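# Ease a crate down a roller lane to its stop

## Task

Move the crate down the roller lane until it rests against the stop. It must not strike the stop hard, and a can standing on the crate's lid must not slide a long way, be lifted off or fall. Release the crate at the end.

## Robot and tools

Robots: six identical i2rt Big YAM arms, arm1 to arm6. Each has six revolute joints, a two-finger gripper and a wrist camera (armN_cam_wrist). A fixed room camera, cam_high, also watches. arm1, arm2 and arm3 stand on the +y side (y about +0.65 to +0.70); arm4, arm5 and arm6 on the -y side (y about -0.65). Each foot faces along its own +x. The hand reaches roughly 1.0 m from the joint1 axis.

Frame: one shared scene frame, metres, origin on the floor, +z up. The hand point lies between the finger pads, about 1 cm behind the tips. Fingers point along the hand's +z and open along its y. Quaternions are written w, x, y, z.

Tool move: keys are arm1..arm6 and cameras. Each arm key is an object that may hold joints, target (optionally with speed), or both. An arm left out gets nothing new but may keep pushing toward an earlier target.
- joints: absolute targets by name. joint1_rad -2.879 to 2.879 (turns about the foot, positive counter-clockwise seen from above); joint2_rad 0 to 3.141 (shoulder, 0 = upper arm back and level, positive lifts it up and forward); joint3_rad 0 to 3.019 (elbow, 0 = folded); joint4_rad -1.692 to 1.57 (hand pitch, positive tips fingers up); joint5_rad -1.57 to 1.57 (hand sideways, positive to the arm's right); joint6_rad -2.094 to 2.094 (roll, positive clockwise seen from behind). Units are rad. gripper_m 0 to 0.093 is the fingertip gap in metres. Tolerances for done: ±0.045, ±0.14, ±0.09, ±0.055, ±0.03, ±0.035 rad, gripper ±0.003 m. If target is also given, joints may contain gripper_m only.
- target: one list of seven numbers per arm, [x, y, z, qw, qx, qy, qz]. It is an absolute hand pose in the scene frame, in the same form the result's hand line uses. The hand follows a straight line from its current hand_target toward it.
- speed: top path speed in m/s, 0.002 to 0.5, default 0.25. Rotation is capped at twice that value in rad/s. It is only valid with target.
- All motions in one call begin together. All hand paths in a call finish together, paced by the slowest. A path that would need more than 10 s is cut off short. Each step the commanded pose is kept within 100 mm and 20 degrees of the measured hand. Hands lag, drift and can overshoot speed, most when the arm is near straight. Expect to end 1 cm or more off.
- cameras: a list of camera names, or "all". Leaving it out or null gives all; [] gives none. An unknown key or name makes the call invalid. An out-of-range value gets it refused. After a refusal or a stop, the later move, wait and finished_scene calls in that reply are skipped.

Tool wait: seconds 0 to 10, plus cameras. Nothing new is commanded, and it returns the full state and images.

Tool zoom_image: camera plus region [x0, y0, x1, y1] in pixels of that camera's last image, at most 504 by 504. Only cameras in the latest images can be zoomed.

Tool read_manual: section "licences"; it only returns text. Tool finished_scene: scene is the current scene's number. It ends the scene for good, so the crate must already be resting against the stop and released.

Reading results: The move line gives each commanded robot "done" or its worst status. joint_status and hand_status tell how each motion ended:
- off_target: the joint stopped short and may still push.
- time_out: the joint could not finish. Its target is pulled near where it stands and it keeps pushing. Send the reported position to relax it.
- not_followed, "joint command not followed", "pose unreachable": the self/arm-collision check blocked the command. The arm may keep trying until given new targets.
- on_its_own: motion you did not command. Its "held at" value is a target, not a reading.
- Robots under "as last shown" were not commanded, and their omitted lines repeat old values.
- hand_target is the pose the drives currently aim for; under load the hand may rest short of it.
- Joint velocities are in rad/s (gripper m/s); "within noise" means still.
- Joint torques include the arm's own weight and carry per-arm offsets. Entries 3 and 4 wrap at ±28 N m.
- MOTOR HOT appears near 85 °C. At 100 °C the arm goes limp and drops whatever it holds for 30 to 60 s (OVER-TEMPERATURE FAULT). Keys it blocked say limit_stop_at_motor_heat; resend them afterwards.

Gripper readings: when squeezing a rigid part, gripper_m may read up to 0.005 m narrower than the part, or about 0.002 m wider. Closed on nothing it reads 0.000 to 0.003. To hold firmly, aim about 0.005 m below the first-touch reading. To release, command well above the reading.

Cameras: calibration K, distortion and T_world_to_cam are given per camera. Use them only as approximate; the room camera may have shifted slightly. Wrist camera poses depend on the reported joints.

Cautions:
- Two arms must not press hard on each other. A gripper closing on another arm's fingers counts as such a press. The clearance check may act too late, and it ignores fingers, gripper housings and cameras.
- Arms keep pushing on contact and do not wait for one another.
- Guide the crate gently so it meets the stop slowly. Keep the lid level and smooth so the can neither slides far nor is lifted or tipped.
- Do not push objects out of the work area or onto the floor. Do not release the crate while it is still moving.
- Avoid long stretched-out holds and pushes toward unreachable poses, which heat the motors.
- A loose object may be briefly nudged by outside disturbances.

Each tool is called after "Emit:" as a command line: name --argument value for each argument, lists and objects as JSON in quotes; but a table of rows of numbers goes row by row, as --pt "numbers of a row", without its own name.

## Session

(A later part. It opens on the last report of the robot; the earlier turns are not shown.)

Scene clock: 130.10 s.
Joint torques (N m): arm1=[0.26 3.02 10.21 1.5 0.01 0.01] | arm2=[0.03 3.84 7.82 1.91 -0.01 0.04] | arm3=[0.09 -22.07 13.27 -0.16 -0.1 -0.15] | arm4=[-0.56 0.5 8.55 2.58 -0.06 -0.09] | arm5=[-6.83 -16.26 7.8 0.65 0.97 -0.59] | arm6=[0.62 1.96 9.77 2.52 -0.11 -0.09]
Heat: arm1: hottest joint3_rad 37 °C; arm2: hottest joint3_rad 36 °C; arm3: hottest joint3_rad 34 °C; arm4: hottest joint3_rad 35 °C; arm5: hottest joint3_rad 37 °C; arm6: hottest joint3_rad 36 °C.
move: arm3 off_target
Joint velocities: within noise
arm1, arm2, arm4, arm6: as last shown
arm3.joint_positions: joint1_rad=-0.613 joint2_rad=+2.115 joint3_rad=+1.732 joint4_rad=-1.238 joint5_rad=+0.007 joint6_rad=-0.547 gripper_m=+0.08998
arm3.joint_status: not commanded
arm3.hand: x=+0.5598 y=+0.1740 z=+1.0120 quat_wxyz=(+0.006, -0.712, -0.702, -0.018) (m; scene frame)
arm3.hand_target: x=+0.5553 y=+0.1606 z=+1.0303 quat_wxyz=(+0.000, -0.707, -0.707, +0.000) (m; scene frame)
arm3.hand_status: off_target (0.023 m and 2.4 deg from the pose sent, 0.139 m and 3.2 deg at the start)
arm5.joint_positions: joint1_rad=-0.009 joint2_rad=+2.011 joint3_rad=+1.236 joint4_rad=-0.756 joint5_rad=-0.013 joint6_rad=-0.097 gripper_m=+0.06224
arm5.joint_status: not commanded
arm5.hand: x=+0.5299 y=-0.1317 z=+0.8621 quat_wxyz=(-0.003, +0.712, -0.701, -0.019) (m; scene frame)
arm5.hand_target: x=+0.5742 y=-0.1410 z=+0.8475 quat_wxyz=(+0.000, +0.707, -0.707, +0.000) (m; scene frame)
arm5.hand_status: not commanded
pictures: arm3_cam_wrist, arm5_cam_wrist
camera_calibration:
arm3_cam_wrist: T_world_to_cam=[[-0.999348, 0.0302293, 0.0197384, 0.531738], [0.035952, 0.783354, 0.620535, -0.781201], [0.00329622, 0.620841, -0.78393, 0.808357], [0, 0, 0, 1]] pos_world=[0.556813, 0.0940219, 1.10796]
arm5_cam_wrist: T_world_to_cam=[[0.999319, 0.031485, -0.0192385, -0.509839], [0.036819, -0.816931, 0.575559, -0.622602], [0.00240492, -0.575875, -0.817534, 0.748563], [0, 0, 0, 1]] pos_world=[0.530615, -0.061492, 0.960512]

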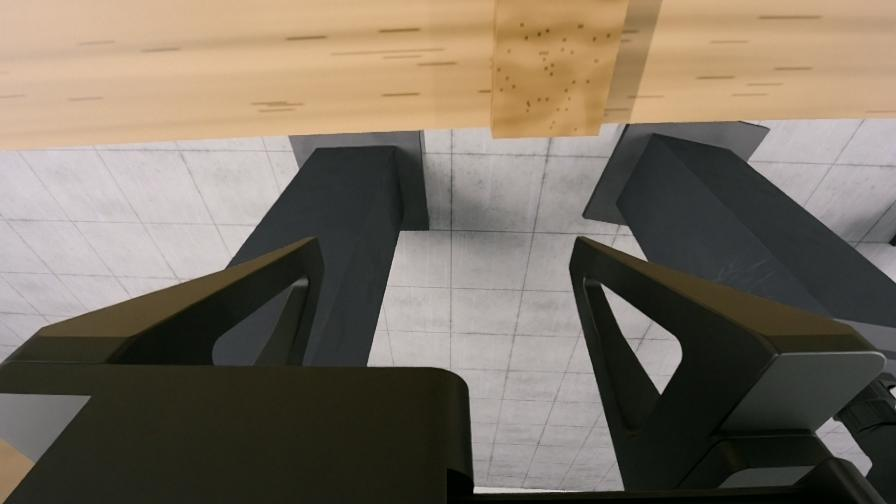

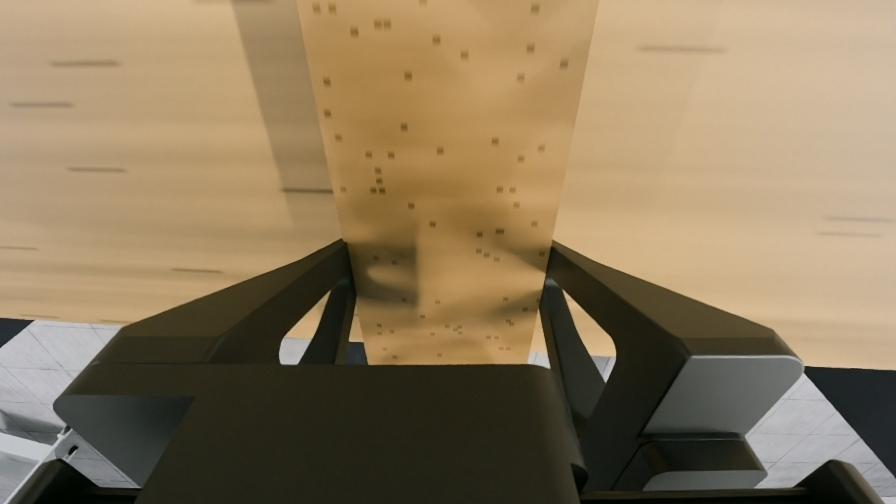

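Emit:
move --arm5 '{"target":[0.04,-0.141,0.823,0,0.7071,-0.7071,0],"speed":0.08}' --arm2 '{"target":[0.0,0.145,1.02,0,0.7071,0.7071,0]}' --cameras '["arm2_cam_wrist","arm5_cam_wrist","cam_high"]'

Scene clock: 143.83 s.
Joint torques (N m): arm1=[0.5 3.43 10.32 1.54 0 0.02] | arm2=[0.44 -13.22 12.04 0.09 -0.13 0.07] | arm3=[0.09 -22.01 12.94 -0.08 -0.11 -0.15] | arm4=[-0.56 0.44 8.55 2.54 -0.05 -0.09] | arm5=[-5.36 -25.17 8.09 -1.21 0.28 -0.36] | arm6=[0.56 1.9 9.77 2.51 -0.11 -0.09]
Heat: arm1: hottest joint3_rad 37 °C; arm2: hottest joint3_rad 37 °C; arm3: hottest joint3_rad 38 °C; arm4: hottest joint3_rad 35 °C; arm5: hottest joint3_rad 37 °C; arm6: hottest joint3_rad 36 °C.
move: arm2 off_target; arm5 off_target
Joint velocities: within noise
arm1, arm3, arm4, arm6: as last shown
arm2.joint_positions: joint1_rad=+0.339 joint2_rad=+1.683 joint3_rad=+1.719 joint4_rad=-1.636 joint5_rad=-0.007 joint6_rad=+0.162 gripper_m=+0.09396
arm2.joint_status: not commanded
arm2.hand: x=-0.0062 y=+0.1553 z=+1.0104 quat_wxyz=(+0.010, -0.707, -0.708, -0.004) (m; scene frame)
arm2.hand_target: x=+0.0000 y=+0.1455 z=+1.0198 quat_wxyz=(+0.000, -0.707, -0.707, +0.000) (m; scene frame)
arm2.hand_status: off_target (0.015 m and 1.2 deg from the pose sent, 0.487 m and 61.4 deg at the start)
arm3.hand: x=+0.5598 y=+0.1741 z=+1.0120 quat_wxyz=(+0.006, -0.712, -0.702, -0.018) (m; scene frame)
arm5.joint_positions: joint1_rad=+0.858 joint2_rad=+2.420 joint3_rad=+1.913 joint4_rad=-0.984 joint5_rad=+0.007 joint6_rad=+0.760 gripper_m=+0.06225
arm5.joint_status: not commanded
arm5.hand: x=-0.0084 y=-0.1577 z=+0.8375 quat_wxyz=(+0.003, +0.715, -0.698, -0.041) (m; scene frame)
arm5.hand_target: x=+0.0384 y=-0.1430 z=+0.8233 quat_wxyz=(+0.002, +0.707, -0.707, -0.001) (m; scene frame)
arm5.hand_status: off_target (0.053 m and 4.9 deg from the pose sent, 0.491 m and 2.4 deg at the start)
pictures: arm2_cam_wrist, arm5_cam_wrist, cam_high
camera_calibration:
arm2_cam_wrist: T_world_to_cam=[[-0.99966, -0.025425, 0.00578702, -0.0101772], [-0.0167411, 0.79596, 0.605117, -0.729739], [-0.0199913, 0.604815, -0.796115, 0.835758], [0, 0, 0, 1]] pos_world=[-0.00568249, 0.0751058, 1.107]
arm5_cam_wrist: T_world_to_cam=[[0.997385, 0.0409868, -0.0595291, 0.0637789], [0.0672037, -0.829009, 0.555182, -0.594435], [-0.026595, -0.557731, -0.829596, 0.727493], [0, 0, 0, 1]] pos_world=[-0.00431618, -0.0896605, 0.937341]

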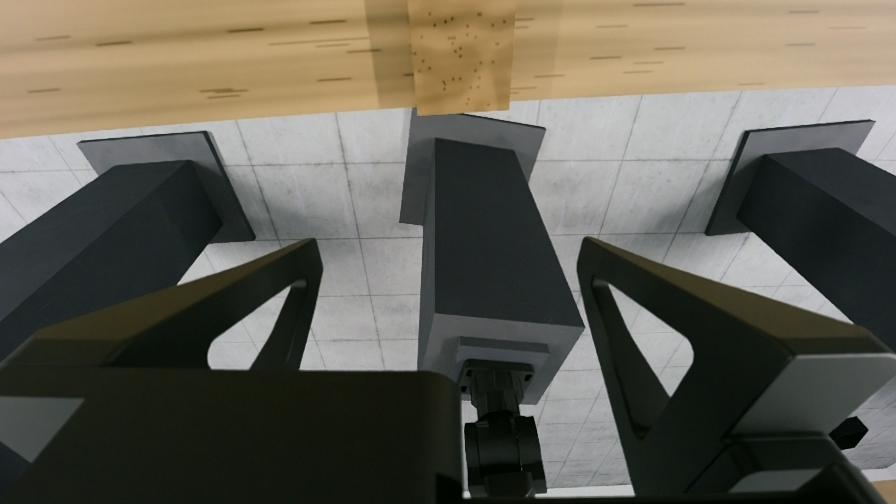

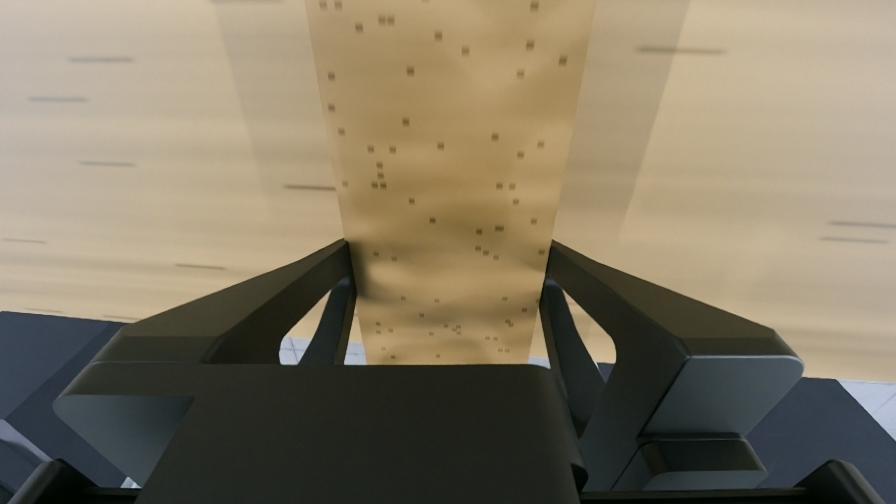

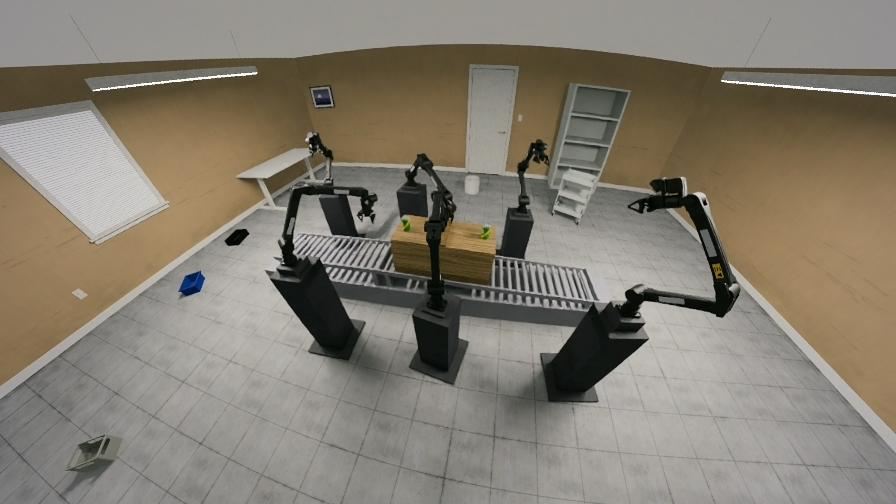

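Emit:
move --arm2 '{"target":[-0.022,0.117,0.828,0,0.7071,0.7071,0],"speed":0.18}' --cameras '["arm2_cam_wrist"]'

Scene clock: 152.97 s.
Joint torques (N m): arm1=[0.15 3.37 10.29 1.51 0.02 0.03] | arm2=[-1.03 -14.51 8.05 0.73 0.02 -0.07] | arm3=[0.03 -22.12 12.94 -0.05 -0.1 -0.16] | arm4=[-0.73 0.44 8.53 2.54 -0.07 -0.1] | arm5=[-5.42 -25.11 8.09 -1.22 0.28 -0.36] | arm6=[0.62 1.9 9.77 2.54 -0.11 -0.09]
Heat: arm1: hottest joint3_rad 38 °C; arm2: hottest joint3_rad 38 °C; arm3: hottest joint3_rad 40 °C; arm4: hottest joint3_rad 35 °C; arm5: hottest joint3_rad 37 °C; arm6: hottest joint3_rad 36 °C.
move: arm2 off_target
Joint velocities: within noise
arm1.joint_positions: joint1_rad=+0.450 joint2_rad=+0.646 joint3_rad=+1.353 joint4_rad=-1.256 joint5_rad=-0.025 joint6_rad=-0.082 gripper_m=+0.09396
arm1.joint_status: not commanded
arm1.hand: x=-1.0504 y=+0.4590 z=+1.4772 quat_wxyz=(-0.422, -0.389, -0.781, +0.247) (m; scene frame)
arm1.hand_target: x=-1.0517 y=+0.4612 z=+1.4910 quat_wxyz=(-0.433, -0.386, -0.774, +0.254) (m; scene frame)
arm1.hand_status: not commanded
arm2.joint_positions: joint1_rad=+0.312 joint2_rad=+1.822 joint3_rad=+1.447 joint4_rad=-1.198 joint5_rad=-0.012 joint6_rad=+0.133 gripper_m=+0.09396
arm2.joint_status: not commanded
arm2.hand: x=-0.0163 y=+0.1214 z=+0.8383 quat_wxyz=(-0.003, -0.706, -0.708, +0.002) (m; scene frame)
arm2.hand_target: x=-0.0221 y=+0.1173 z=+0.8282 quat_wxyz=(+0.000, -0.707, -0.707, +0.000) (m; scene frame)
arm2.hand_status: off_target (0.013 m and 0.4 deg from the pose sent, 0.187 m and 1.2 deg at the start)
arm3, arm5: as last shown
arm4.joint_positions: joint1_rad=+0.133 joint2_rad=+0.618 joint3_rad=+1.399 joint4_rad=-1.434 joint5_rad=-0.177 joint6_rad=+0.312 gripper_m=+0.09396
arm4.joint_status: not commanded
arm4.hand: x=+1.3946 y=-0.4479 z=+1.3073 quat_wxyz=(-0.124, +0.677, -0.588, -0.425) (m; scene frame)
arm4.hand_target: x=+1.3952 y=-0.4498 z=+1.3185 quat_wxyz=(-0.129, +0.673, -0.583, -0.436) (m; scene frame)
arm4.hand_status: not commanded
arm6.joint_positions: joint1_rad=+0.067 joint2_rad=+0.576 joint3_rad=+1.433 joint4_rad=-1.158 joint5_rad=-0.198 joint6_rad=-0.235 gripper_m=+0.09396
arm6.joint_status: not commanded
arm6.hand: x=-0.7585 y=-0.4609 z=+1.3432 quat_wxyz=(-0.383, +0.697, -0.398, -0.457) (m; scene frame)
arm6.hand_target: x=-0.7579 y=-0.4652 z=+1.3518 quat_wxyz=(-0.390, +0.692, -0.394, -0.462) (m; scene frame)
arm6.hand_status: not commanded
pictures: arm2_cam_wrist
camera_calibration:
arm2_cam_wrist: T_world_to_cam=[[-0.999606, -0.0279054, -0.00292637, -0.0126191], [-0.0243628, 0.811476, 0.583878, -0.582948], [-0.0139187, 0.583719, -0.811836, 0.734882], [0, 0, 0, 1]] pos_world=[-0.0165878, 0.0437314, 0.936937]

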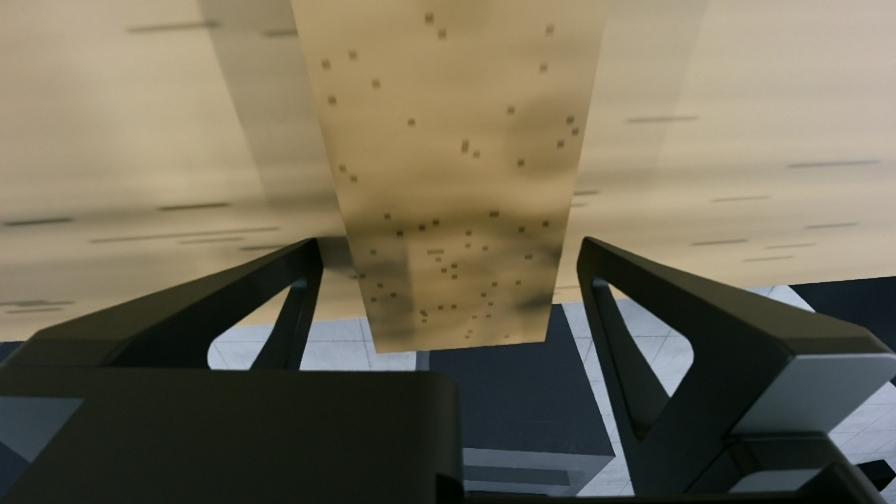

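Emit:
move --arm2 '{"joints":{"gripper_m":0.05}}' --cameras '[]'

Emit:
move --arm2 '{"target":[0.025,0.117,0.828,0,0.7071,0.7071,0],"speed":0.1}' --arm6 '{"target":[-0.48,-0.14,1.02,0,0.7071,-0.7071,0]}' --cameras '["arm2_cam_wrist"]'

Scene clock: 158.87 s.
Joint torques (N m): arm1=[0.26 3.37 10.3 1.61 0.04 0.01] | arm2=[-1.38 -14.04 8.05 0.7 -0.27 -0.04] | arm3=[0.03 -22.01 12.94 -0.03 -0.1 -0.16] | arm4=[-0.67 0.56 8.57 2.54 -0.06 -0.09] | arm5=[-5.42 -25.17 8.09 -1.22 0.28 -0.36] | arm6=[0.62 1.9 9.77 2.52 -0.11 -0.09]
Heat: arm1: hottest joint3_rad 38 °C; arm2: hottest joint3_rad 37 °C; arm3: hottest joint3_rad 41 °C; arm4: hottest joint3_rad 35 °C; arm5: hottest joint3_rad 37 °C; arm6: hottest joint3_rad 37 °C.
move: arm2 off_target
Joint velocities: within noise
arm1, arm3, arm4, arm5, arm6: as last shown
arm2.joint_positions: joint1_rad=+0.310 joint2_rad=+1.822 joint3_rad=+1.447 joint4_rad=-1.196 joint5_rad=-0.004 joint6_rad=+0.129 gripper_m=+0.06372
arm2.joint_status: gripper_m off_target (ended at +0.06376, target +0.05000)
arm2.hand: x=-0.0190 y=+0.1205 z=+0.8380 quat_wxyz=(-0.001, -0.705, -0.709, +0.005) (m; scene frame)
arm2.hand_target: x=-0.0220 y=+0.1172 z=+0.8282 quat_wxyz=(+0.000, -0.707, -0.707, +0.000) (m; scene frame)
arm2.hand_status: not commanded
pictures: none
No camera images: "cameras" was empty.

Scene clock: 162.60 s.
Joint torques (N m): arm1=[0.62 3.31 10.3 1.52 0.03 0.02] | arm2=[3.25 -13.45 9.83 0.43 -0.43 0.51] | arm3=[0.09 -22.24 12.88 -0.1 -0.1 -0.15] | arm4=[-0.62 0.56 8.58 2.55 -0.05 -0.09] | arm5=[-5.01 -25.11 8.09 -0.8 0.31 -0.32] | arm6=[-0.09 -20.89 13.72 0.05 0.01 0.05]
Heat: arm1: hottest joint3_rad 38 °C; arm2: hottest joint3_rad 37 °C; arm3: hottest joint3_rad 42 °C; arm4: hottest joint3_rad 35 °C; arm5: hottest joint3_rad 37 °C; arm6: hottest joint3_rad 37 °C.
move: arm2 off_target; arm6 off_target
Joint velocities: within noise
arm1, arm3, arm4: as last shown
arm2.joint_positions: joint1_rad=+0.325 joint2_rad=+1.823 joint3_rad=+1.447 joint4_rad=-1.196 joint5_rad=+0.001 joint6_rad=+0.147 gripper_m=+0.06372
arm2.joint_status: not commanded
arm2.hand: x=-0.0117 y=+0.1215 z=+0.8377 quat_wxyz=(+0.000, -0.706, -0.708, +0.007) (m; scene frame)
arm2.hand_target: x=+0.0241 y=+0.1190 z=+0.8285 quat_wxyz=(+0.000, -0.707, -0.708, +0.000) (m; scene frame)
arm2.hand_status: off_target (0.038 m and 0.8 deg from the pose sent, 0.045 m and 0.7 deg at the start)
arm5.joint_positions: joint1_rad=+0.854 joint2_rad=+2.420 joint3_rad=+1.913 joint4_rad=-0.996 joint5_rad=+0.007 joint6_rad=+0.756 gripper_m=+0.06225
arm5.joint_status: not commanded
arm5.hand: x=-0.0044 y=-0.1578 z=+0.8372 quat_wxyz=(+0.004, +0.715, -0.698, -0.035) (m; scene frame)
arm5.hand_target: x=+0.0383 y=-0.1430 z=+0.8233 quat_wxyz=(+0.002, +0.707, -0.707, -0.001) (m; scene frame)
arm5.hand_status: not commanded
arm6.joint_positions: joint1_rad=-0.450 joint2_rad=+1.835 joint3_rad=+1.944 joint4_rad=-1.679 joint5_rad=-0.004 joint6_rad=-0.390 gripper_m=+0.09396
arm6.joint_status: not commanded
arm6.hand: x=-0.4876 y=-0.1468 z=+1.0094 quat_wxyz=(-0.003, +0.715, -0.700, -0.002) (m; scene frame)
arm6.hand_target: x=-0.4802 y=-0.1407 z=+1.0196 quat_wxyz=(-0.013, +0.707, -0.707, -0.006) (m; scene frame)
arm6.hand_status: off_target (0.015 m and 1.3 deg from the pose sent, 0.534 m and 78.5 deg at the start; a joint's target at an end of its range on 26 of 112 steps)
pictures: arm2_cam_wrist
camera_calibration:
arm2_cam_wrist: T_world_to_cam=[[-0.999599, -0.0266855, 0.00943273, -0.0185274], [-0.0162288, 0.81343, 0.581436, -0.580759], [-0.0231888, 0.58105, -0.813538, 0.736043], [0, 0, 0, 1]] pos_world=[-0.0108771, 0.0442354, 0.936647]

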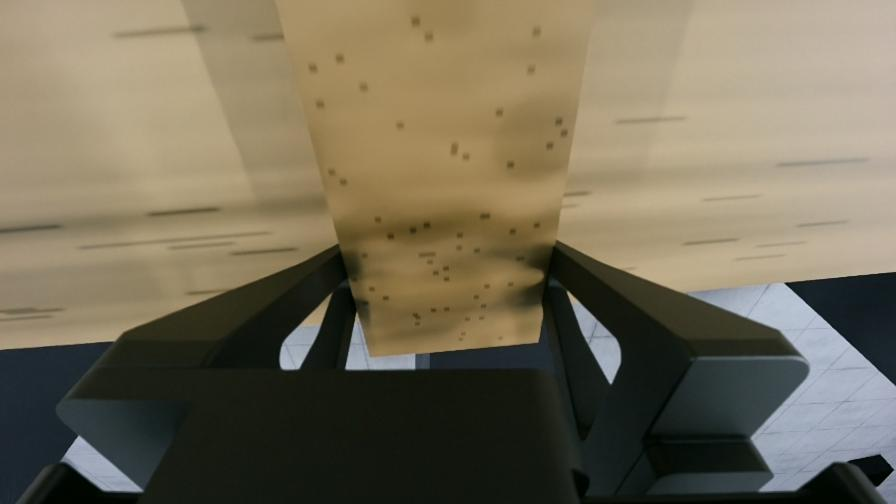

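Emit:
move --arm5 '{"joints":{"gripper_m":0.093}}' --cameras '[]'

Emit:
move --arm5 '{"target":[-0.008,-0.155,0.98,0,0.7071,-0.7071,0],"speed":0.15}' --cameras '["arm2_cam_wrist","arm5_cam_wrist"]'

Scene clock: 169.10 s.
Joint torques (N m): arm1=[0.5 3.43 10.28 1.52 0.02 0.01] | arm2=[3.43 -13.16 9.78 0.39 -0.56 0.52] | arm3=[0.09 -22.07 12.94 -0.1 -0.1 -0.16] | arm4=[-0.67 0.38 8.57 2.59 -0.06 -0.1] | arm5=[-3.66 -25 8.02 0.18 0.95 -0.03] | arm6=[-0.09 -20.89 13.72 0.05 0.01 0.03]
Heat: arm1: hottest joint3_rad 38 °C; arm2: hottest joint3_rad 38 °C; arm3: hottest joint3_rad 43 °C; arm4: hottest joint3_rad 35 °C; arm5: hottest joint3_rad 37 °C; arm6: hottest joint3_rad 38 °C.
move: arm5 done
Joint velocities: within noise
arm1, arm3, arm4, arm6: as last shown
arm2.joint_positions: joint1_rad=+0.325 joint2_rad=+1.823 joint3_rad=+1.447 joint4_rad=-1.196 joint5_rad=+0.004 joint6_rad=+0.147 gripper_m=+0.06372
arm2.joint_status: not commanded
arm2.hand: x=-0.0123 y=+0.1214 z=+0.8377 quat_wxyz=(+0.001, -0.706, -0.708, +0.008) (m; scene frame)
arm2.hand_target: x=+0.0242 y=+0.1190 z=+0.8285 quat_wxyz=(+0.000, -0.707, -0.708, +0.000) (m; scene frame)
arm2.hand_status: not commanded
arm5.joint_positions: joint1_rad=+0.837 joint2_rad=+2.420 joint3_rad=+1.913 joint4_rad=-1.026 joint5_rad=-0.009 joint6_rad=+0.726 gripper_m=+0.09294
arm5.joint_status: all done
arm5.hand: x=+0.0072 y=-0.1568 z=+0.8367 quat_wxyz=(+0.011, +0.720, -0.694, -0.021) (m; scene frame)
arm5.hand_target: x=+0.0383 y=-0.1430 z=+0.8233 quat_wxyz=(+0.002, +0.707, -0.707, -0.001) (m; scene frame)
arm5.hand_status: not commanded
arm6.hand: x=-0.4875 y=-0.1469 z=+1.0094 quat_wxyz=(-0.003, +0.714, -0.700, -0.002) (m; scene frame)
pictures: none
No camera images: "cameras" was empty.

Scene clock: 171.00 s.
Joint torques (N m): arm1=[0.15 3.25 10.29 1.5 0.03 0.03] | arm2=[4.37 -13.39 9.72 0.44 -0.65 0.57] | arm3=[0.03 -22.01 12.92 -0.1 -0.11 -0.15] | arm4=[-0.62 0.5 8.57 2.58 -0.06 -0.1] | arm5=[0.15 -26.34 14.6 0.32 0.27 0.06] | arm6=[-0.03 -20.84 13.72 0.03 0.01 0.03]
Heat: arm1: hottest joint3_rad 38 °C; arm2: hottest joint3_rad 38 °C; arm3: hottest joint3_rad 43 °C; arm4: hottest joint3_rad 35 °C; arm5: hottest joint3_rad 37 °C; arm6: hottest joint3_rad 38 °C.
move: arm5 off_target
Joint velocities: within noise
arm1, arm3, arm4, arm6: as last shown
arm2.joint_positions: joint1_rad=+0.316 joint2_rad=+1.823 joint3_rad=+1.447 joint4_rad=-1.196 joint5_rad=+0.008 joint6_rad=+0.139 gripper_m=+0.06372
arm2.joint_status: not commanded
arm2.hand: x=-0.0178 y=+0.1209 z=+0.8376 quat_wxyz=(+0.003, -0.707, -0.708, +0.009) (m; scene frame)
arm2.hand_target: x=+0.0241 y=+0.1190 z=+0.8284 quat_wxyz=(+0.000, -0.706, -0.708, +0.000) (m; scene frame)
arm2.hand_status: not commanded
arm5.joint_positions: joint1_rad=+0.854 joint2_rad=+2.325 joint3_rad=+2.082 joint4_rad=-1.376 joint5_rad=+0.011 joint6_rad=+0.779 gripper_m=+0.09301
arm5.joint_status: not commanded
arm5.hand: x=+0.0059 y=-0.1649 z=+0.9604 quat_wxyz=(+0.002, +0.708, -0.706, +0.023) (m; scene frame)
arm5.hand_target: x=-0.0073 y=-0.1558 z=+0.9805 quat_wxyz=(+0.000, +0.707, -0.707, -0.001) (m; scene frame)
arm5.hand_status: off_target (0.026 m and 2.6 deg from the pose sent, 0.144 m and 3.5 deg at the start)
pictures: arm2_cam_wrist, arm5_cam_wrist
camera_calibration:
arm2_cam_wrist: T_world_to_cam=[[-0.999543, -0.0254443, 0.0163135, -0.0305335], [-0.0112092, 0.81331, 0.581723, -0.580346], [-0.0280694, 0.581274, -0.813223, 0.735777], [0, 0, 0, 1]] pos_world=[-0.0163719, 0.0435356, 0.936449]
arm5_cam_wrist: T_world_to_cam=[[0.999355, 0.0194809, 0.0301825, -0.0327262], [-0.00385643, -0.777158, 0.629293, -0.731762], [0.0357158, -0.629004, -0.776582, 0.762762], [0, 0, 0, 1]] pos_world=[0.00264042, -0.0882773, 1.05383]

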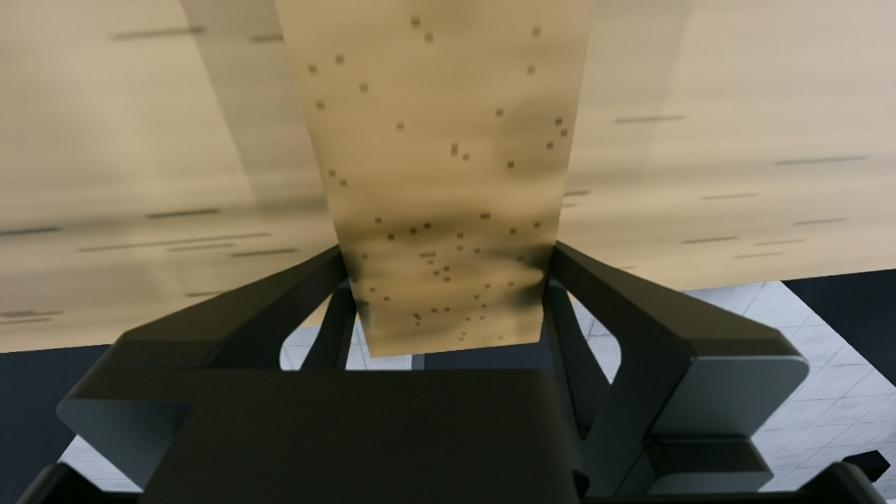

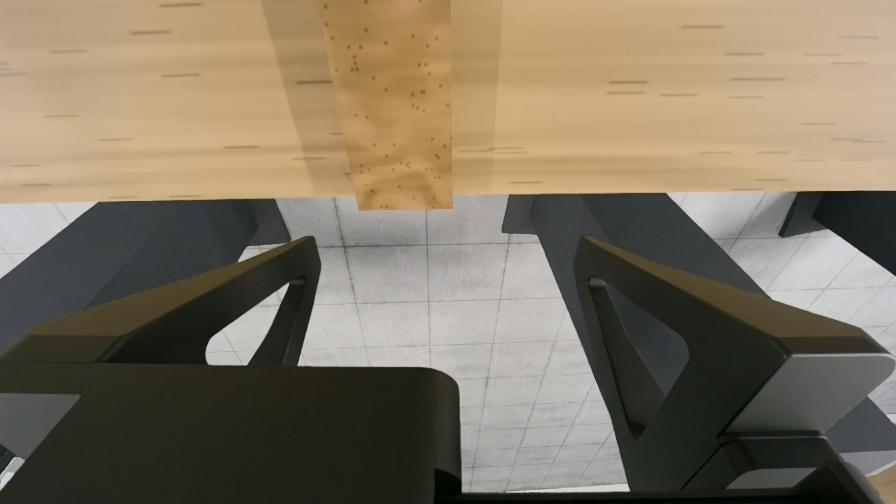

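Emit:
move --arm2 '{"target":[-0.45,0.12,0.808,0,0.7071,0.7071,0],"speed":0.08}' --arm5 '{"joints":{"joint2_rad":1.5,"joint3_rad":1.8}}' --cameras '["arm2_cam_wrist","arm6_cam_wrist"]'

Scene clock: 188.50 s.
Joint torques (N m): arm1=[0.5 3.08 10.36 1.46 0.01 0.04] | arm2=[2.61 -21.36 6.39 -3.06 0.19 0.38] | arm3=[0.15 -22.18 12.98 -0.08 -0.1 -0.15] | arm4=[-0.44 0.21 8.61 2.54 -0.04 -0.11] | arm5=[0.03 -12.92 9.42 1.26 0.24 0.03] | arm6=[-0.03 -20.89 13.72 0.05 0 0.04]
Heat: arm1: hottest joint3_rad 38 °C; arm2: hottest joint3_rad 38 °C; arm3: hottest joint3_rad 45 °C; arm4: hottest joint3_rad 35 °C; arm5: hottest joint3_rad 38 °C; arm6: hottest joint3_rad 40 °C.
move: arm2 off_target; arm5 done
Joint velocities: within noise
arm1, arm3, arm4, arm6: as last shown
arm2.joint_positions: joint1_rad=-0.465 joint2_rad=+2.137 joint3_rad=+1.867 joint4_rad=-1.199 joint5_rad=-0.005 joint6_rad=-0.643 gripper_m=+0.06375
arm2.joint_status: not commanded
arm2.hand: x=-0.4944 y=+0.1106 z=+0.8156 quat_wxyz=(-0.010, -0.705, -0.707, +0.057) (m; scene frame)
arm2.hand_target: x=-0.4529 y=+0.1198 z=+0.8089 quat_wxyz=(+0.002, -0.707, -0.708, +0.002) (m; scene frame)
arm2.hand_status: off_target (0.046 m and 6.7 deg from the pose sent, 0.433 m and 1.1 deg at the start)
arm5.joint_positions: joint1_rad=+0.854 joint2_rad=+1.489 joint3_rad=+1.810 joint4_rad=-1.377 joint5_rad=+0.011 joint6_rad=+0.779 gripper_m=+0.09301
arm5.joint_status: all done
arm5.hand: x=+0.1149 y=-0.2661 z=+1.3578 quat_wxyz=(+0.001, +0.682, -0.685, -0.256) (m; scene frame)
arm5.hand_target: x=+0.1124 y=-0.2673 z=+1.3461 quat_wxyz=(+0.001, +0.684, -0.689, -0.242) (m; scene frame)
arm5.hand_status: not commanded
pictures: arm2_cam_wrist, arm6_cam_wrist
camera_calibration:
arm2_cam_wrist: T_world_to_cam=[[-0.997433, -0.023884, 0.067504, -0.547702], [0.0138917, 0.860274, 0.509642, -0.498562], [-0.0702442, 0.509272, -0.857734, 0.733963], [0, 0, 0, 1]] pos_world=[-0.487813, 0.0420319, 0.920605]
arm6_cam_wrist: T_world_to_cam=[[0.999595, 0.0284112, -0.00158815, 0.492359], [0.0239327, -0.809214, 0.587026, -0.697977], [0.0153929, -0.586826, -0.809567, 0.863196], [0, 0, 0, 1]] pos_world=[-0.488743, -0.0722553, 1.10933]

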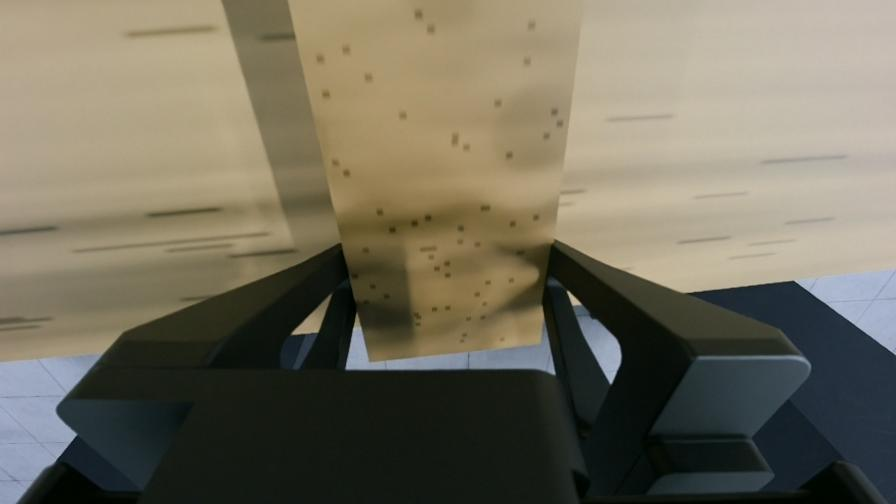

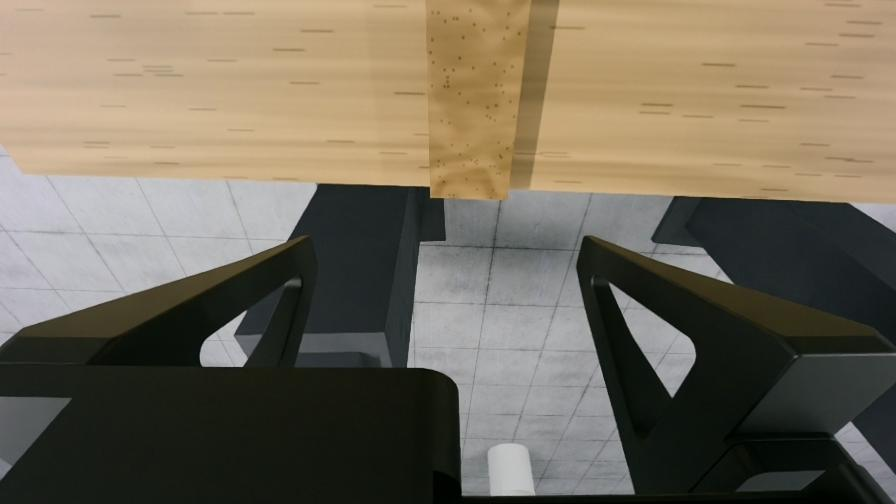

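Emit:
move --arm6 '{"target":[-0.471,-0.155,0.845,0,0.7071,-0.7071,0],"speed":0.18}' --cameras '["arm6_cam_wrist"]'

Scene clock: 197.17 s.
Joint torques (N m): arm1=[0.44 3.49 10.25 1.55 0.04 0.01] | arm2=[2.84 -21.01 6.28 -3.06 0.19 0.39] | arm3=[0.15 -21.95 12.92 -0.03 -0.11 -0.16] | arm4=[-0.5 0.38 8.57 2.54 -0.06 -0.1] | arm5=[0.03 -12.86 9.42 1.26 0.24 0.04] | arm6=[-0.09 -19.72 9.03 0.96 0 -0.22]
Heat: arm1: hottest joint3_rad 38 °C; arm2: hottest joint3_rad 37 °C; arm3: hottest joint3_rad 46 °C; arm4: hottest joint3_rad 36 °C; arm5: hottest joint3_rad 39 °C; arm6: hottest joint3_rad 40 °C.
move: arm6 off_target
Joint velocities: within noise
arm1, arm2, arm4, arm5: as last shown
arm3.joint_positions: joint1_rad=-0.613 joint2_rad=+2.115 joint3_rad=+1.732 joint4_rad=-1.238 joint5_rad=+0.007 joint6_rad=-0.547 gripper_m=+0.08998
arm3.joint_status: not commanded
arm3.hand: x=+0.5598 y=+0.1741 z=+1.0120 quat_wxyz=(+0.006, -0.712, -0.702, -0.018) (m; scene frame)
arm3.hand_target: x=+0.5553 y=+0.1606 z=+1.0303 quat_wxyz=(+0.000, -0.707, -0.707, +0.000) (m; scene frame)
arm3.hand_status: not commanded
arm6.joint_positions: joint1_rad=-0.473 joint2_rad=+1.854 joint3_rad=+1.576 joint4_rad=-1.281 joint5_rad=-0.004 joint6_rad=-0.389 gripper_m=+0.09396
arm6.joint_status: not commanded
arm6.hand: x=-0.4759 y=-0.1541 z=+0.8592 quat_wxyz=(-0.007, +0.706, -0.708, -0.004) (m; scene frame)
arm6.hand_target: x=-0.4711 y=-0.1553 z=+0.8452 quat_wxyz=(+0.000, +0.707, -0.707, +0.000) (m; scene frame)
arm6.hand_status: off_target (0.015 m and 1.0 deg from the pose sent, 0.165 m and 1.3 deg at the start)
pictures: arm6_cam_wrist
camera_calibration:
arm6_cam_wrist: T_world_to_cam=[[0.999987, 0.00477846, 0.00200233, 0.474227], [0.00273249, -0.814772, 0.579775, -0.620621], [0.00440187, -0.579761, -0.814774, 0.737444], [0, 0, 0, 1]] pos_world=[-0.475771, -0.0803898, 0.959721]

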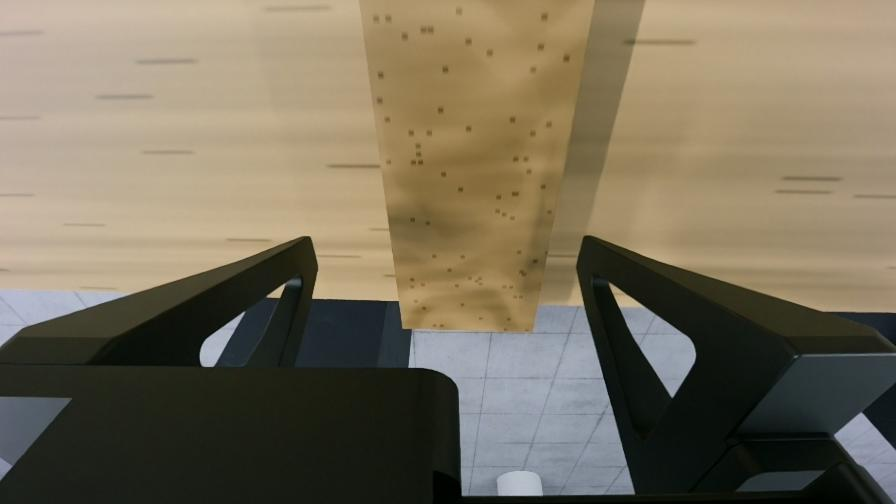

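Emit:
move --arm6 '{"target":[-0.461,-0.153,0.814,0,0.7071,-0.7071,0],"speed":0.12}' --cameras '["arm6_cam_wrist"]'

Emit:
move --arm6 '{"joints":{"gripper_m":0.05}}' --cameras '["arm6_cam_wrist"]'

Scene clock: 203.63 s.
Joint torques (N m): arm1=[0.32 2.84 10.3 1.58 0.02 0.03] | arm2=[2.55 -21.19 6.32 -3.15 0.19 0.37] | arm3=[0.15 -22.12 12.92 -0.1 -0.11 -0.15] | arm4=[-0.56 0.62 8.57 2.56 -0.05 -0.09] | arm5=[0.03 -12.86 9.42 1.26 0.24 0.04] | arm6=[-0.03 -20.01 8.83 0.96 0 -0.24]
Heat: arm1: hottest joint3_rad 38 °C; arm2: hottest joint2_rad 36 °C; arm3: hottest joint3_rad 46 °C; arm4: hottest joint3_rad 36 °C; arm5: hottest joint3_rad 39 °C; arm6: hottest joint3_rad 39 °C.
move: arm6 off_target
Joint velocities: within noise
arm1, arm2, arm3, arm4, arm5: as last shown
arm6.joint_positions: joint1_rad=-0.489 joint2_rad=+1.894 joint3_rad=+1.552 joint4_rad=-1.216 joint5_rad=-0.004 joint6_rad=-0.401 gripper_m=+0.09396
arm6.joint_status: not commanded
arm6.hand: x=-0.4649 y=-0.1514 z=+0.8294 quat_wxyz=(-0.008, +0.705, -0.710, -0.004) (m; scene frame)
arm6.hand_target: x=-0.4611 y=-0.1534 z=+0.8141 quat_wxyz=(+0.000, +0.707, -0.707, +0.000) (m; scene frame)
arm6.hand_status: off_target (0.016 m and 1.2 deg from the pose sent, 0.048 m and 1.0 deg at the start)
pictures: arm6_cam_wrist
camera_calibration:
arm6_cam_wrist: T_world_to_cam=[[0.999995, 0.000576891, 0.00298155, 0.461847], [-0.00125277, -0.815995, 0.578058, -0.601809], [0.0027664, -0.578059, -0.81599, 0.715225], [0, 0, 0, 1]] pos_world=[-0.464577, -0.0778967, 0.93012]

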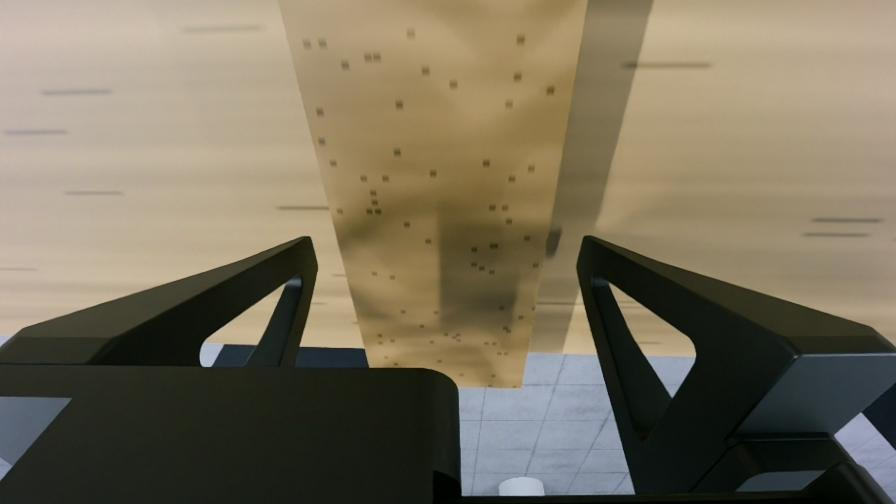

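Scene clock: 204.23 s.
Joint torques (N m): arm1=[0.32 3.55 10.33 1.57 0.02 0.01] | arm2=[2.73 -21.66 6.32 -3.07 0.17 0.4] | arm3=[0.09 -22.01 12.9 -0.05 -0.1 -0.17] | arm4=[-0.5 0.62 8.55 2.52 -0.05 -0.09] | arm5=[0.03 -12.92 9.42 1.25 0.24 0.03] | arm6=[-0.03 -20.01 8.83 0.95 0.11 -0.24]
Heat: arm1: hottest joint3_rad 38 °C; arm2: hottest joint2_rad 36 °C; arm3: hottest joint3_rad 46 °C; arm4: hottest joint3_rad 36 °C; arm5: hottest joint3_rad 39 °C; arm6: hottest joint3_rad 39 °C.
move: arm6 off_target
Joint velocities: within noise
arm1.joint_positions: joint1_rad=+0.450 joint2_rad=+0.646 joint3_rad=+1.353 joint4_rad=-1.256 joint5_rad=-0.025 joint6_rad=-0.082 gripper_m=+0.09396
arm1.joint_status: not commanded
arm1.hand: x=-1.0504 y=+0.4590 z=+1.4772 quat_wxyz=(-0.422, -0.389, -0.781, +0.247) (m; scene frame)
arm1.hand_target: x=-1.0517 y=+0.4612 z=+1.4910 quat_wxyz=(-0.433, -0.386, -0.774, +0.254) (m; scene frame)
arm1.hand_status: not commanded
arm2, arm3, arm5: as last shown
arm2.joint_positions: joint1_rad=-0.465 joint2_rad=+2.137 joint3_rad=+1.867 joint4_rad=-1.199 joint5_rad=-0.006 joint6_rad=-0.643 gripper_m=+0.06375
arm2.hand: x=-0.4944 y=+0.1105 z=+0.8156 quat_wxyz=(-0.010, -0.705, -0.707, +0.057) (m; scene frame)
arm4.joint_positions: joint1_rad=+0.133 joint2_rad=+0.618 joint3_rad=+1.399 joint4_rad=-1.434 joint5_rad=-0.177 joint6_rad=+0.312 gripper_m=+0.09396
arm4.joint_status: not commanded
arm4.hand: x=+1.3946 y=-0.4479 z=+1.3073 quat_wxyz=(-0.124, +0.677, -0.588, -0.425) (m; scene frame)
arm4.hand_target: x=+1.3952 y=-0.4498 z=+1.3185 quat_wxyz=(-0.129, +0.673, -0.583, -0.436) (m; scene frame)
arm4.hand_status: not commanded
arm6.joint_positions: joint1_rad=-0.489 joint2_rad=+1.894 joint3_rad=+1.552 joint4_rad=-1.216 joint5_rad=-0.007 joint6_rad=-0.402 gripper_m=+0.06209
arm6.joint_status: gripper_m off_target (ended at +0.06213, target +0.05000)
arm6.hand: x=-0.4656 y=-0.1513 z=+0.8293 quat_wxyz=(-0.008, +0.705, -0.709, -0.006) (m; scene frame)
arm6.hand_target: x=-0.4611 y=-0.1533 z=+0.8141 quat_wxyz=(+0.000, +0.707, -0.707, +0.000) (m; scene frame)
arm6.hand_status: not commanded
pictures: arm6_cam_wrist
camera_calibration:
arm6_cam_wrist: T_world_to_cam=[[0.999998, 0.0021905, 0.000399861, 0.464869], [0.00155742, -0.816403, 0.57748, -0.599856], [0.00159142, -0.577478, -0.816404, 0.715085], [0, 0, 0, 1]] pos_world=[-0.465071, -0.0777965, 0.930017]

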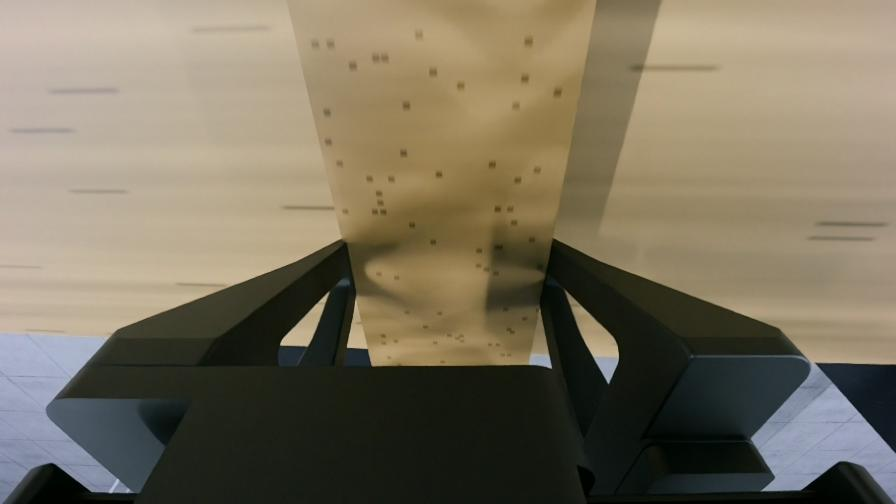

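Emit:
move --arm6 '{"target":[-0.418,-0.153,0.815,0,0.7071,-0.7071,0],"speed":0.1}' --cameras '[]'

Emit:
move --arm2 '{"joints":{"gripper_m":0.093}}' --cameras '[]'

Emit:
move --arm2 '{"target":[-0.475,0.135,0.98,0,0.7071,0.7071,0],"speed":0.15}' --cameras '["arm1_cam_wrist","arm6_cam_wrist"]'

Scene clock: 217.50 s.
Joint torques (N m): arm1=[0.38 3.37 10.3 1.61 0.02 0.02] | arm2=[1.96 -21.66 6.31 -2.28 0.04 0.29] | arm3=[0.09 -22.07 12.94 -0.13 -0.12 -0.14] | arm4=[-0.44 0.62 8.59 2.52 -0.06 -0.1] | arm5=[0.03 -12.92 9.42 1.26 0.24 0.03] | arm6=[-4.19 -17.67 12.74 0.38 0.36 -0.67]
Heat: arm1: hottest joint3_rad 38 °C; arm2: hottest joint2_rad 38 °C; arm3: hottest joint3_rad 47 °C; arm4: hottest joint3_rad 36 °C; arm5: hottest joint3_rad 39 °C; arm6: hottest joint3_rad 38 °C.
move: arm6 off_target
Joint velocities: within noise
arm1, arm3, arm4, arm5: as last shown
arm2.joint_positions: joint1_rad=-0.454 joint2_rad=+2.137 joint3_rad=+1.867 joint4_rad=-1.221 joint5_rad=-0.002 joint6_rad=-0.632 gripper_m=+0.06375
arm2.joint_status: not commanded
arm2.hand: x=-0.4859 y=+0.1109 z=+0.8150 quat_wxyz=(-0.008, -0.705, -0.707, +0.047) (m; scene frame)
arm2.hand_target: x=-0.4530 y=+0.1198 z=+0.8088 quat_wxyz=(+0.002, -0.707, -0.708, +0.002) (m; scene frame)
arm2.hand_status: not commanded
arm6.joint_positions: joint1_rad=-0.507 joint2_rad=+1.905 joint3_rad=+1.569 joint4_rad=-1.226 joint5_rad=-0.012 joint6_rad=-0.427 gripper_m=+0.06213
arm6.joint_status: not commanded
arm6.hand: x=-0.4556 y=-0.1517 z=+0.8296 quat_wxyz=(-0.005, +0.707, -0.707, -0.008) (m; scene frame)
arm6.hand_target: x=-0.4194 y=-0.1552 z=+0.8153 quat_wxyz=(-0.001, +0.707, -0.708, +0.000) (m; scene frame)
arm6.hand_status: off_target (0.040 m and 1.0 deg from the pose sent, 0.050 m and 1.1 deg at the start)
pictures: none
No camera images: "cameras" was empty.

Scene clock: 218.20 s.
Joint torques (N m): arm1=[0.15 3.37 10.26 1.44 0.03 0.01] | arm2=[1.32 -20.66 6.79 -0.79 -0.22 0.13] | arm3=[-0.03 -22.07 12.92 -0.13 -0.11 -0.15] | arm4=[-0.67 0.62 8.59 2.55 -0.07 -0.09] | arm5=[0.03 -12.92 9.43 1.25 0.24 0.04] | arm6=[-4.31 -17.67 12.72 0.53 0.45 -0.67]
Heat: arm1: hottest joint3_rad 38 °C; arm2: hottest joint2_rad 38 °C; arm3: hottest joint3_rad 47 °C; arm4: hottest joint3_rad 36 °C; arm5: hottest joint3_rad 39 °C; arm6: hottest joint3_rad 38 °C.
move: arm2 done
Joint velocities: within noise
arm1, arm3, arm4, arm5: as last shown
arm2.joint_positions: joint1_rad=-0.448 joint2_rad=+2.129 joint3_rad=+1.859 joint4_rad=-1.267 joint5_rad=+0.006 joint6_rad=-0.614 gripper_m=+0.09292
arm2.joint_status: all done
arm2.hand: x=-0.4756 y=+0.1203 z=+0.8161 quat_wxyz=(+0.000, -0.710, -0.704, +0.024) (m; scene frame)
arm2.hand_target: x=-0.4529 y=+0.1197 z=+0.8090 quat_wxyz=(+0.002, -0.707, -0.708, +0.002) (m; scene frame)
arm2.hand_status: not commanded
arm6.joint_positions: joint1_rad=-0.505 joint2_rad=+1.905 joint3_rad=+1.569 joint4_rad=-1.229 joint5_rad=-0.014 joint6_rad=-0.427 gripper_m=+0.06213
arm6.joint_status: not commanded
arm6.hand: x=-0.4571 y=-0.1520 z=+0.8296 quat_wxyz=(-0.003, +0.708, -0.706, -0.008) (m; scene frame)
arm6.hand_target: x=-0.4193 y=-0.1553 z=+0.8154 quat_wxyz=(-0.001, +0.707, -0.708, +0.000) (m; scene frame)
arm6.hand_status: not commanded
pictures: none
No camera images: "cameras" was empty.

Scene clock: 220.00 s.
Joint torques (N m): arm1=[0.56 3.19 10.33 1.55 0.02 0.02] | arm2=[-1.38 -20.25 11.95 0.02 -0.26 -0.13] | arm3=[0.03 -22.07 12.93 -0.13 -0.1 -0.16] | arm4=[-0.67 0.62 8.55 2.58 -0.04 -0.09] | arm5=[0.03 -12.92 9.42 1.26 0.24 0.04] | arm6=[-5.77 -17.73 12.67 1.17 0.46 -0.81]
Heat: arm1: hottest joint3_rad 38 °C; arm2: hottest joint2_rad 38 °C; arm3: hottest joint3_rad 47 °C; arm4: hottest joint3_rad 36 °C; arm5: hottest joint3_rad 39 °C; arm6: hottest joint3_rad 38 °C.
move: arm2 off_target
Joint velocities: within noise
arm1, arm3, arm4, arm5: as last shown
arm2.joint_positions: joint1_rad=-0.451 joint2_rad=+2.070 joint3_rad=+2.149 joint4_rad=-1.671 joint5_rad=+0.003 joint6_rad=-0.629 gripper_m=+0.09301
arm2.joint_status: not commanded
arm2.hand: x=-0.4648 y=+0.1374 z=+0.9625 quat_wxyz=(+0.003, -0.706, -0.708, -0.003) (m; scene frame)
arm2.hand_target: x=-0.4745 y=+0.1359 z=+0.9796 quat_wxyz=(-0.002, -0.707, -0.707, +0.015) (m; scene frame)
arm2.hand_status: off_target (0.020 m and 0.5 deg from the pose sent, 0.165 m and 2.9 deg at the start; a joint's target at an end of its range on 20 of 54 steps)
arm6.joint_positions: joint1_rad=-0.488 joint2_rad=+1.906 joint3_rad=+1.569 joint4_rad=-1.246 joint5_rad=-0.014 joint6_rad=-0.413 gripper_m=+0.06213
arm6.joint_status: not commanded
arm6.hand: x=-0.4674 y=-0.1518 z=+0.8289 quat_wxyz=(+0.005, +0.709, -0.705, -0.005) (m; scene frame)
arm6.hand_target: x=-0.4194 y=-0.1552 z=+0.8153 quat_wxyz=(-0.001, +0.707, -0.707, +0.000) (m; scene frame)
arm6.hand_status: not commanded
pictures: arm1_cam_wrist, arm6_cam_wrist
camera_calibration:
arm1_cam_wrist: T_world_to_cam=[[-0.81315, -0.580791, 0.0383122, -0.639893], [-0.547786, 0.741366, -0.387695, -0.337555], [0.196767, -0.336242, -0.920991, 1.84752], [0, 0, 0, 1]] pos_world=[-1.06877, 0.49982, 1.59519]
arm6_cam_wrist: T_world_to_cam=[[0.999776, 0.0134685, -0.016308, 0.482195], [0.0205167, -0.804931, 0.593013, -0.602345], [-0.00513988, -0.593215, -0.805028, 0.699553], [0, 0, 0, 1]] pos_world=[-0.466133, -0.0763554, 0.928222]

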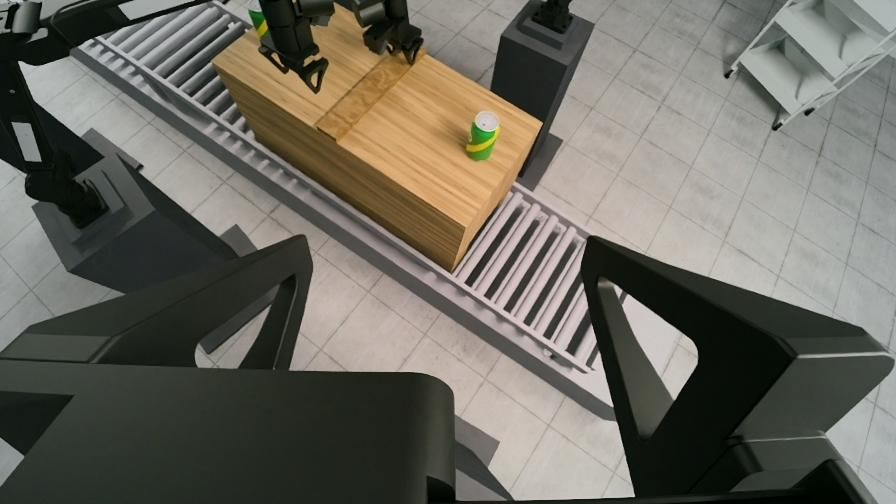

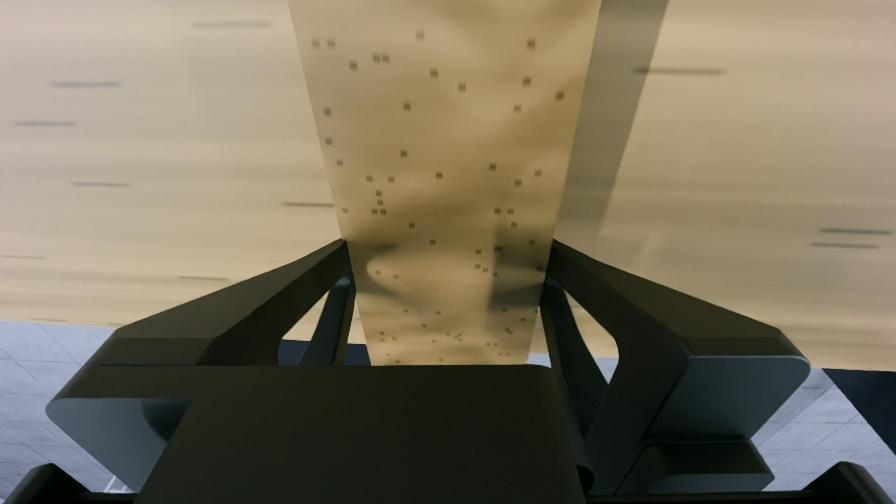

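Emit:
move --arm2 '{"joints":{"joint2_rad":1.5,"joint3_rad":1.9}}' --arm6 '{"target":[-0.81,-0.153,0.796,0,0.7071,-0.7071,0],"speed":0.07}' --cameras '["arm1_cam_wrist","arm6_cam_wrist"]'

Scene clock: 233.97 s.
Joint torques (N m): arm1=[0.44 3.25 10.22 1.55 0.02 0.01] | arm2=[-1.38 -11.05 8.62 0.73 -0.22 -0.07] | arm3=[-0.03 -21.95 12.98 -0.05 -0.11 -0.15] | arm4=[-0.73 0.38 8.58 2.61 -0.04 -0.1] | arm5=[-0.03 -12.86 9.43 1.26 0.24 0.03] | arm6=[-7.65 -18.96 8.9 -0.7 1.36 -0.95]
Heat: arm1: hottest joint3_rad 38 °C; arm2: hottest joint2_rad 36 °C; arm3: hottest joint3_rad 48 °C; arm4: hottest joint3_rad 36 °C; arm5: hottest joint3_rad 40 °C; arm6: hottest joint3_rad 37 °C.
move: arm2 done; arm6 off_target
Joint velocities: within noise
arm1, arm3, arm4, arm5: as last shown
arm2.joint_positions: joint1_rad=-0.451 joint2_rad=+1.499 joint3_rad=+1.896 joint4_rad=-1.674 joint5_rad=+0.003 joint6_rad=-0.630 gripper_m=+0.09301
arm2.joint_status: all done
arm2.hand: x=-0.3734 y=+0.2630 z=+1.1709 quat_wxyz=(-0.022, -0.698, -0.700, +0.152) (m; scene frame)
arm2.hand_target: x=-0.3773 y=+0.2665 z=+1.1718 quat_wxyz=(-0.022, -0.699, -0.699, +0.151) (m; scene frame)
arm2.hand_status: not commanded
arm6.joint_positions: joint1_rad=+0.245 joint2_rad=+1.825 joint3_rad=+1.390 joint4_rad=-1.088 joint5_rad=-0.041 joint6_rad=+0.312 gripper_m=+0.06214
arm6.joint_status: not commanded
arm6.hand: x=-0.8698 y=-0.1639 z=+0.8071 quat_wxyz=(+0.005, +0.712, -0.701, -0.031) (m; scene frame)
arm6.hand_target: x=-0.8128 y=-0.1568 z=+0.7966 quat_wxyz=(+0.002, +0.706, -0.708, +0.000) (m; scene frame)
arm6.hand_status: off_target (0.062 m and 3.6 deg from the pose sent, 0.344 m and 0.9 deg at the start)
pictures: arm1_cam_wrist, arm6_cam_wrist
camera_calibration:
arm1_cam_wrist: T_world_to_cam=[[-0.81315, -0.580791, 0.0383122, -0.639893], [-0.547786, 0.741366, -0.387695, -0.337555], [0.196767, -0.336242, -0.920991, 1.84752], [0, 0, 0, 1]] pos_world=[-1.06877, 0.49982, 1.59519]
arm6_cam_wrist: T_world_to_cam=[[0.998369, 0.0237013, -0.0519392, 0.913551], [0.0488266, -0.825941, 0.561639, -0.544397], [-0.0295872, -0.563259, -0.825751, 0.673023], [0, 0, 0, 1]] pos_world=[-0.865567, -0.0922059, 0.908953]

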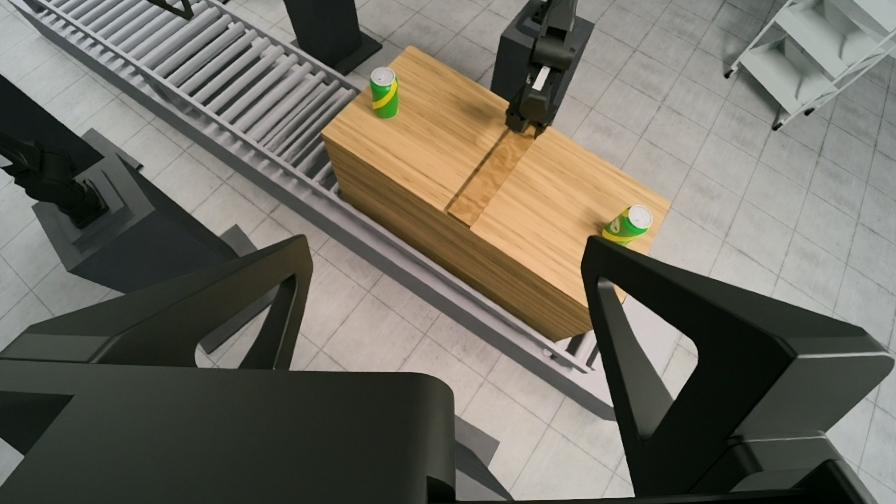

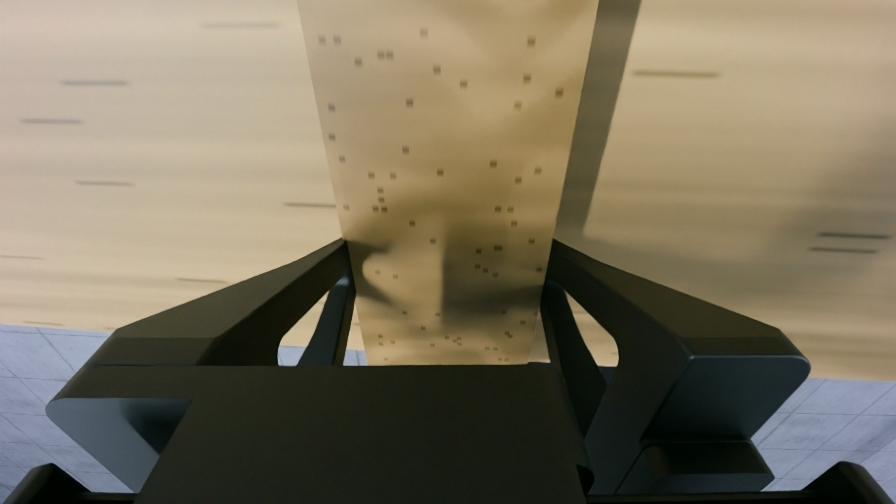

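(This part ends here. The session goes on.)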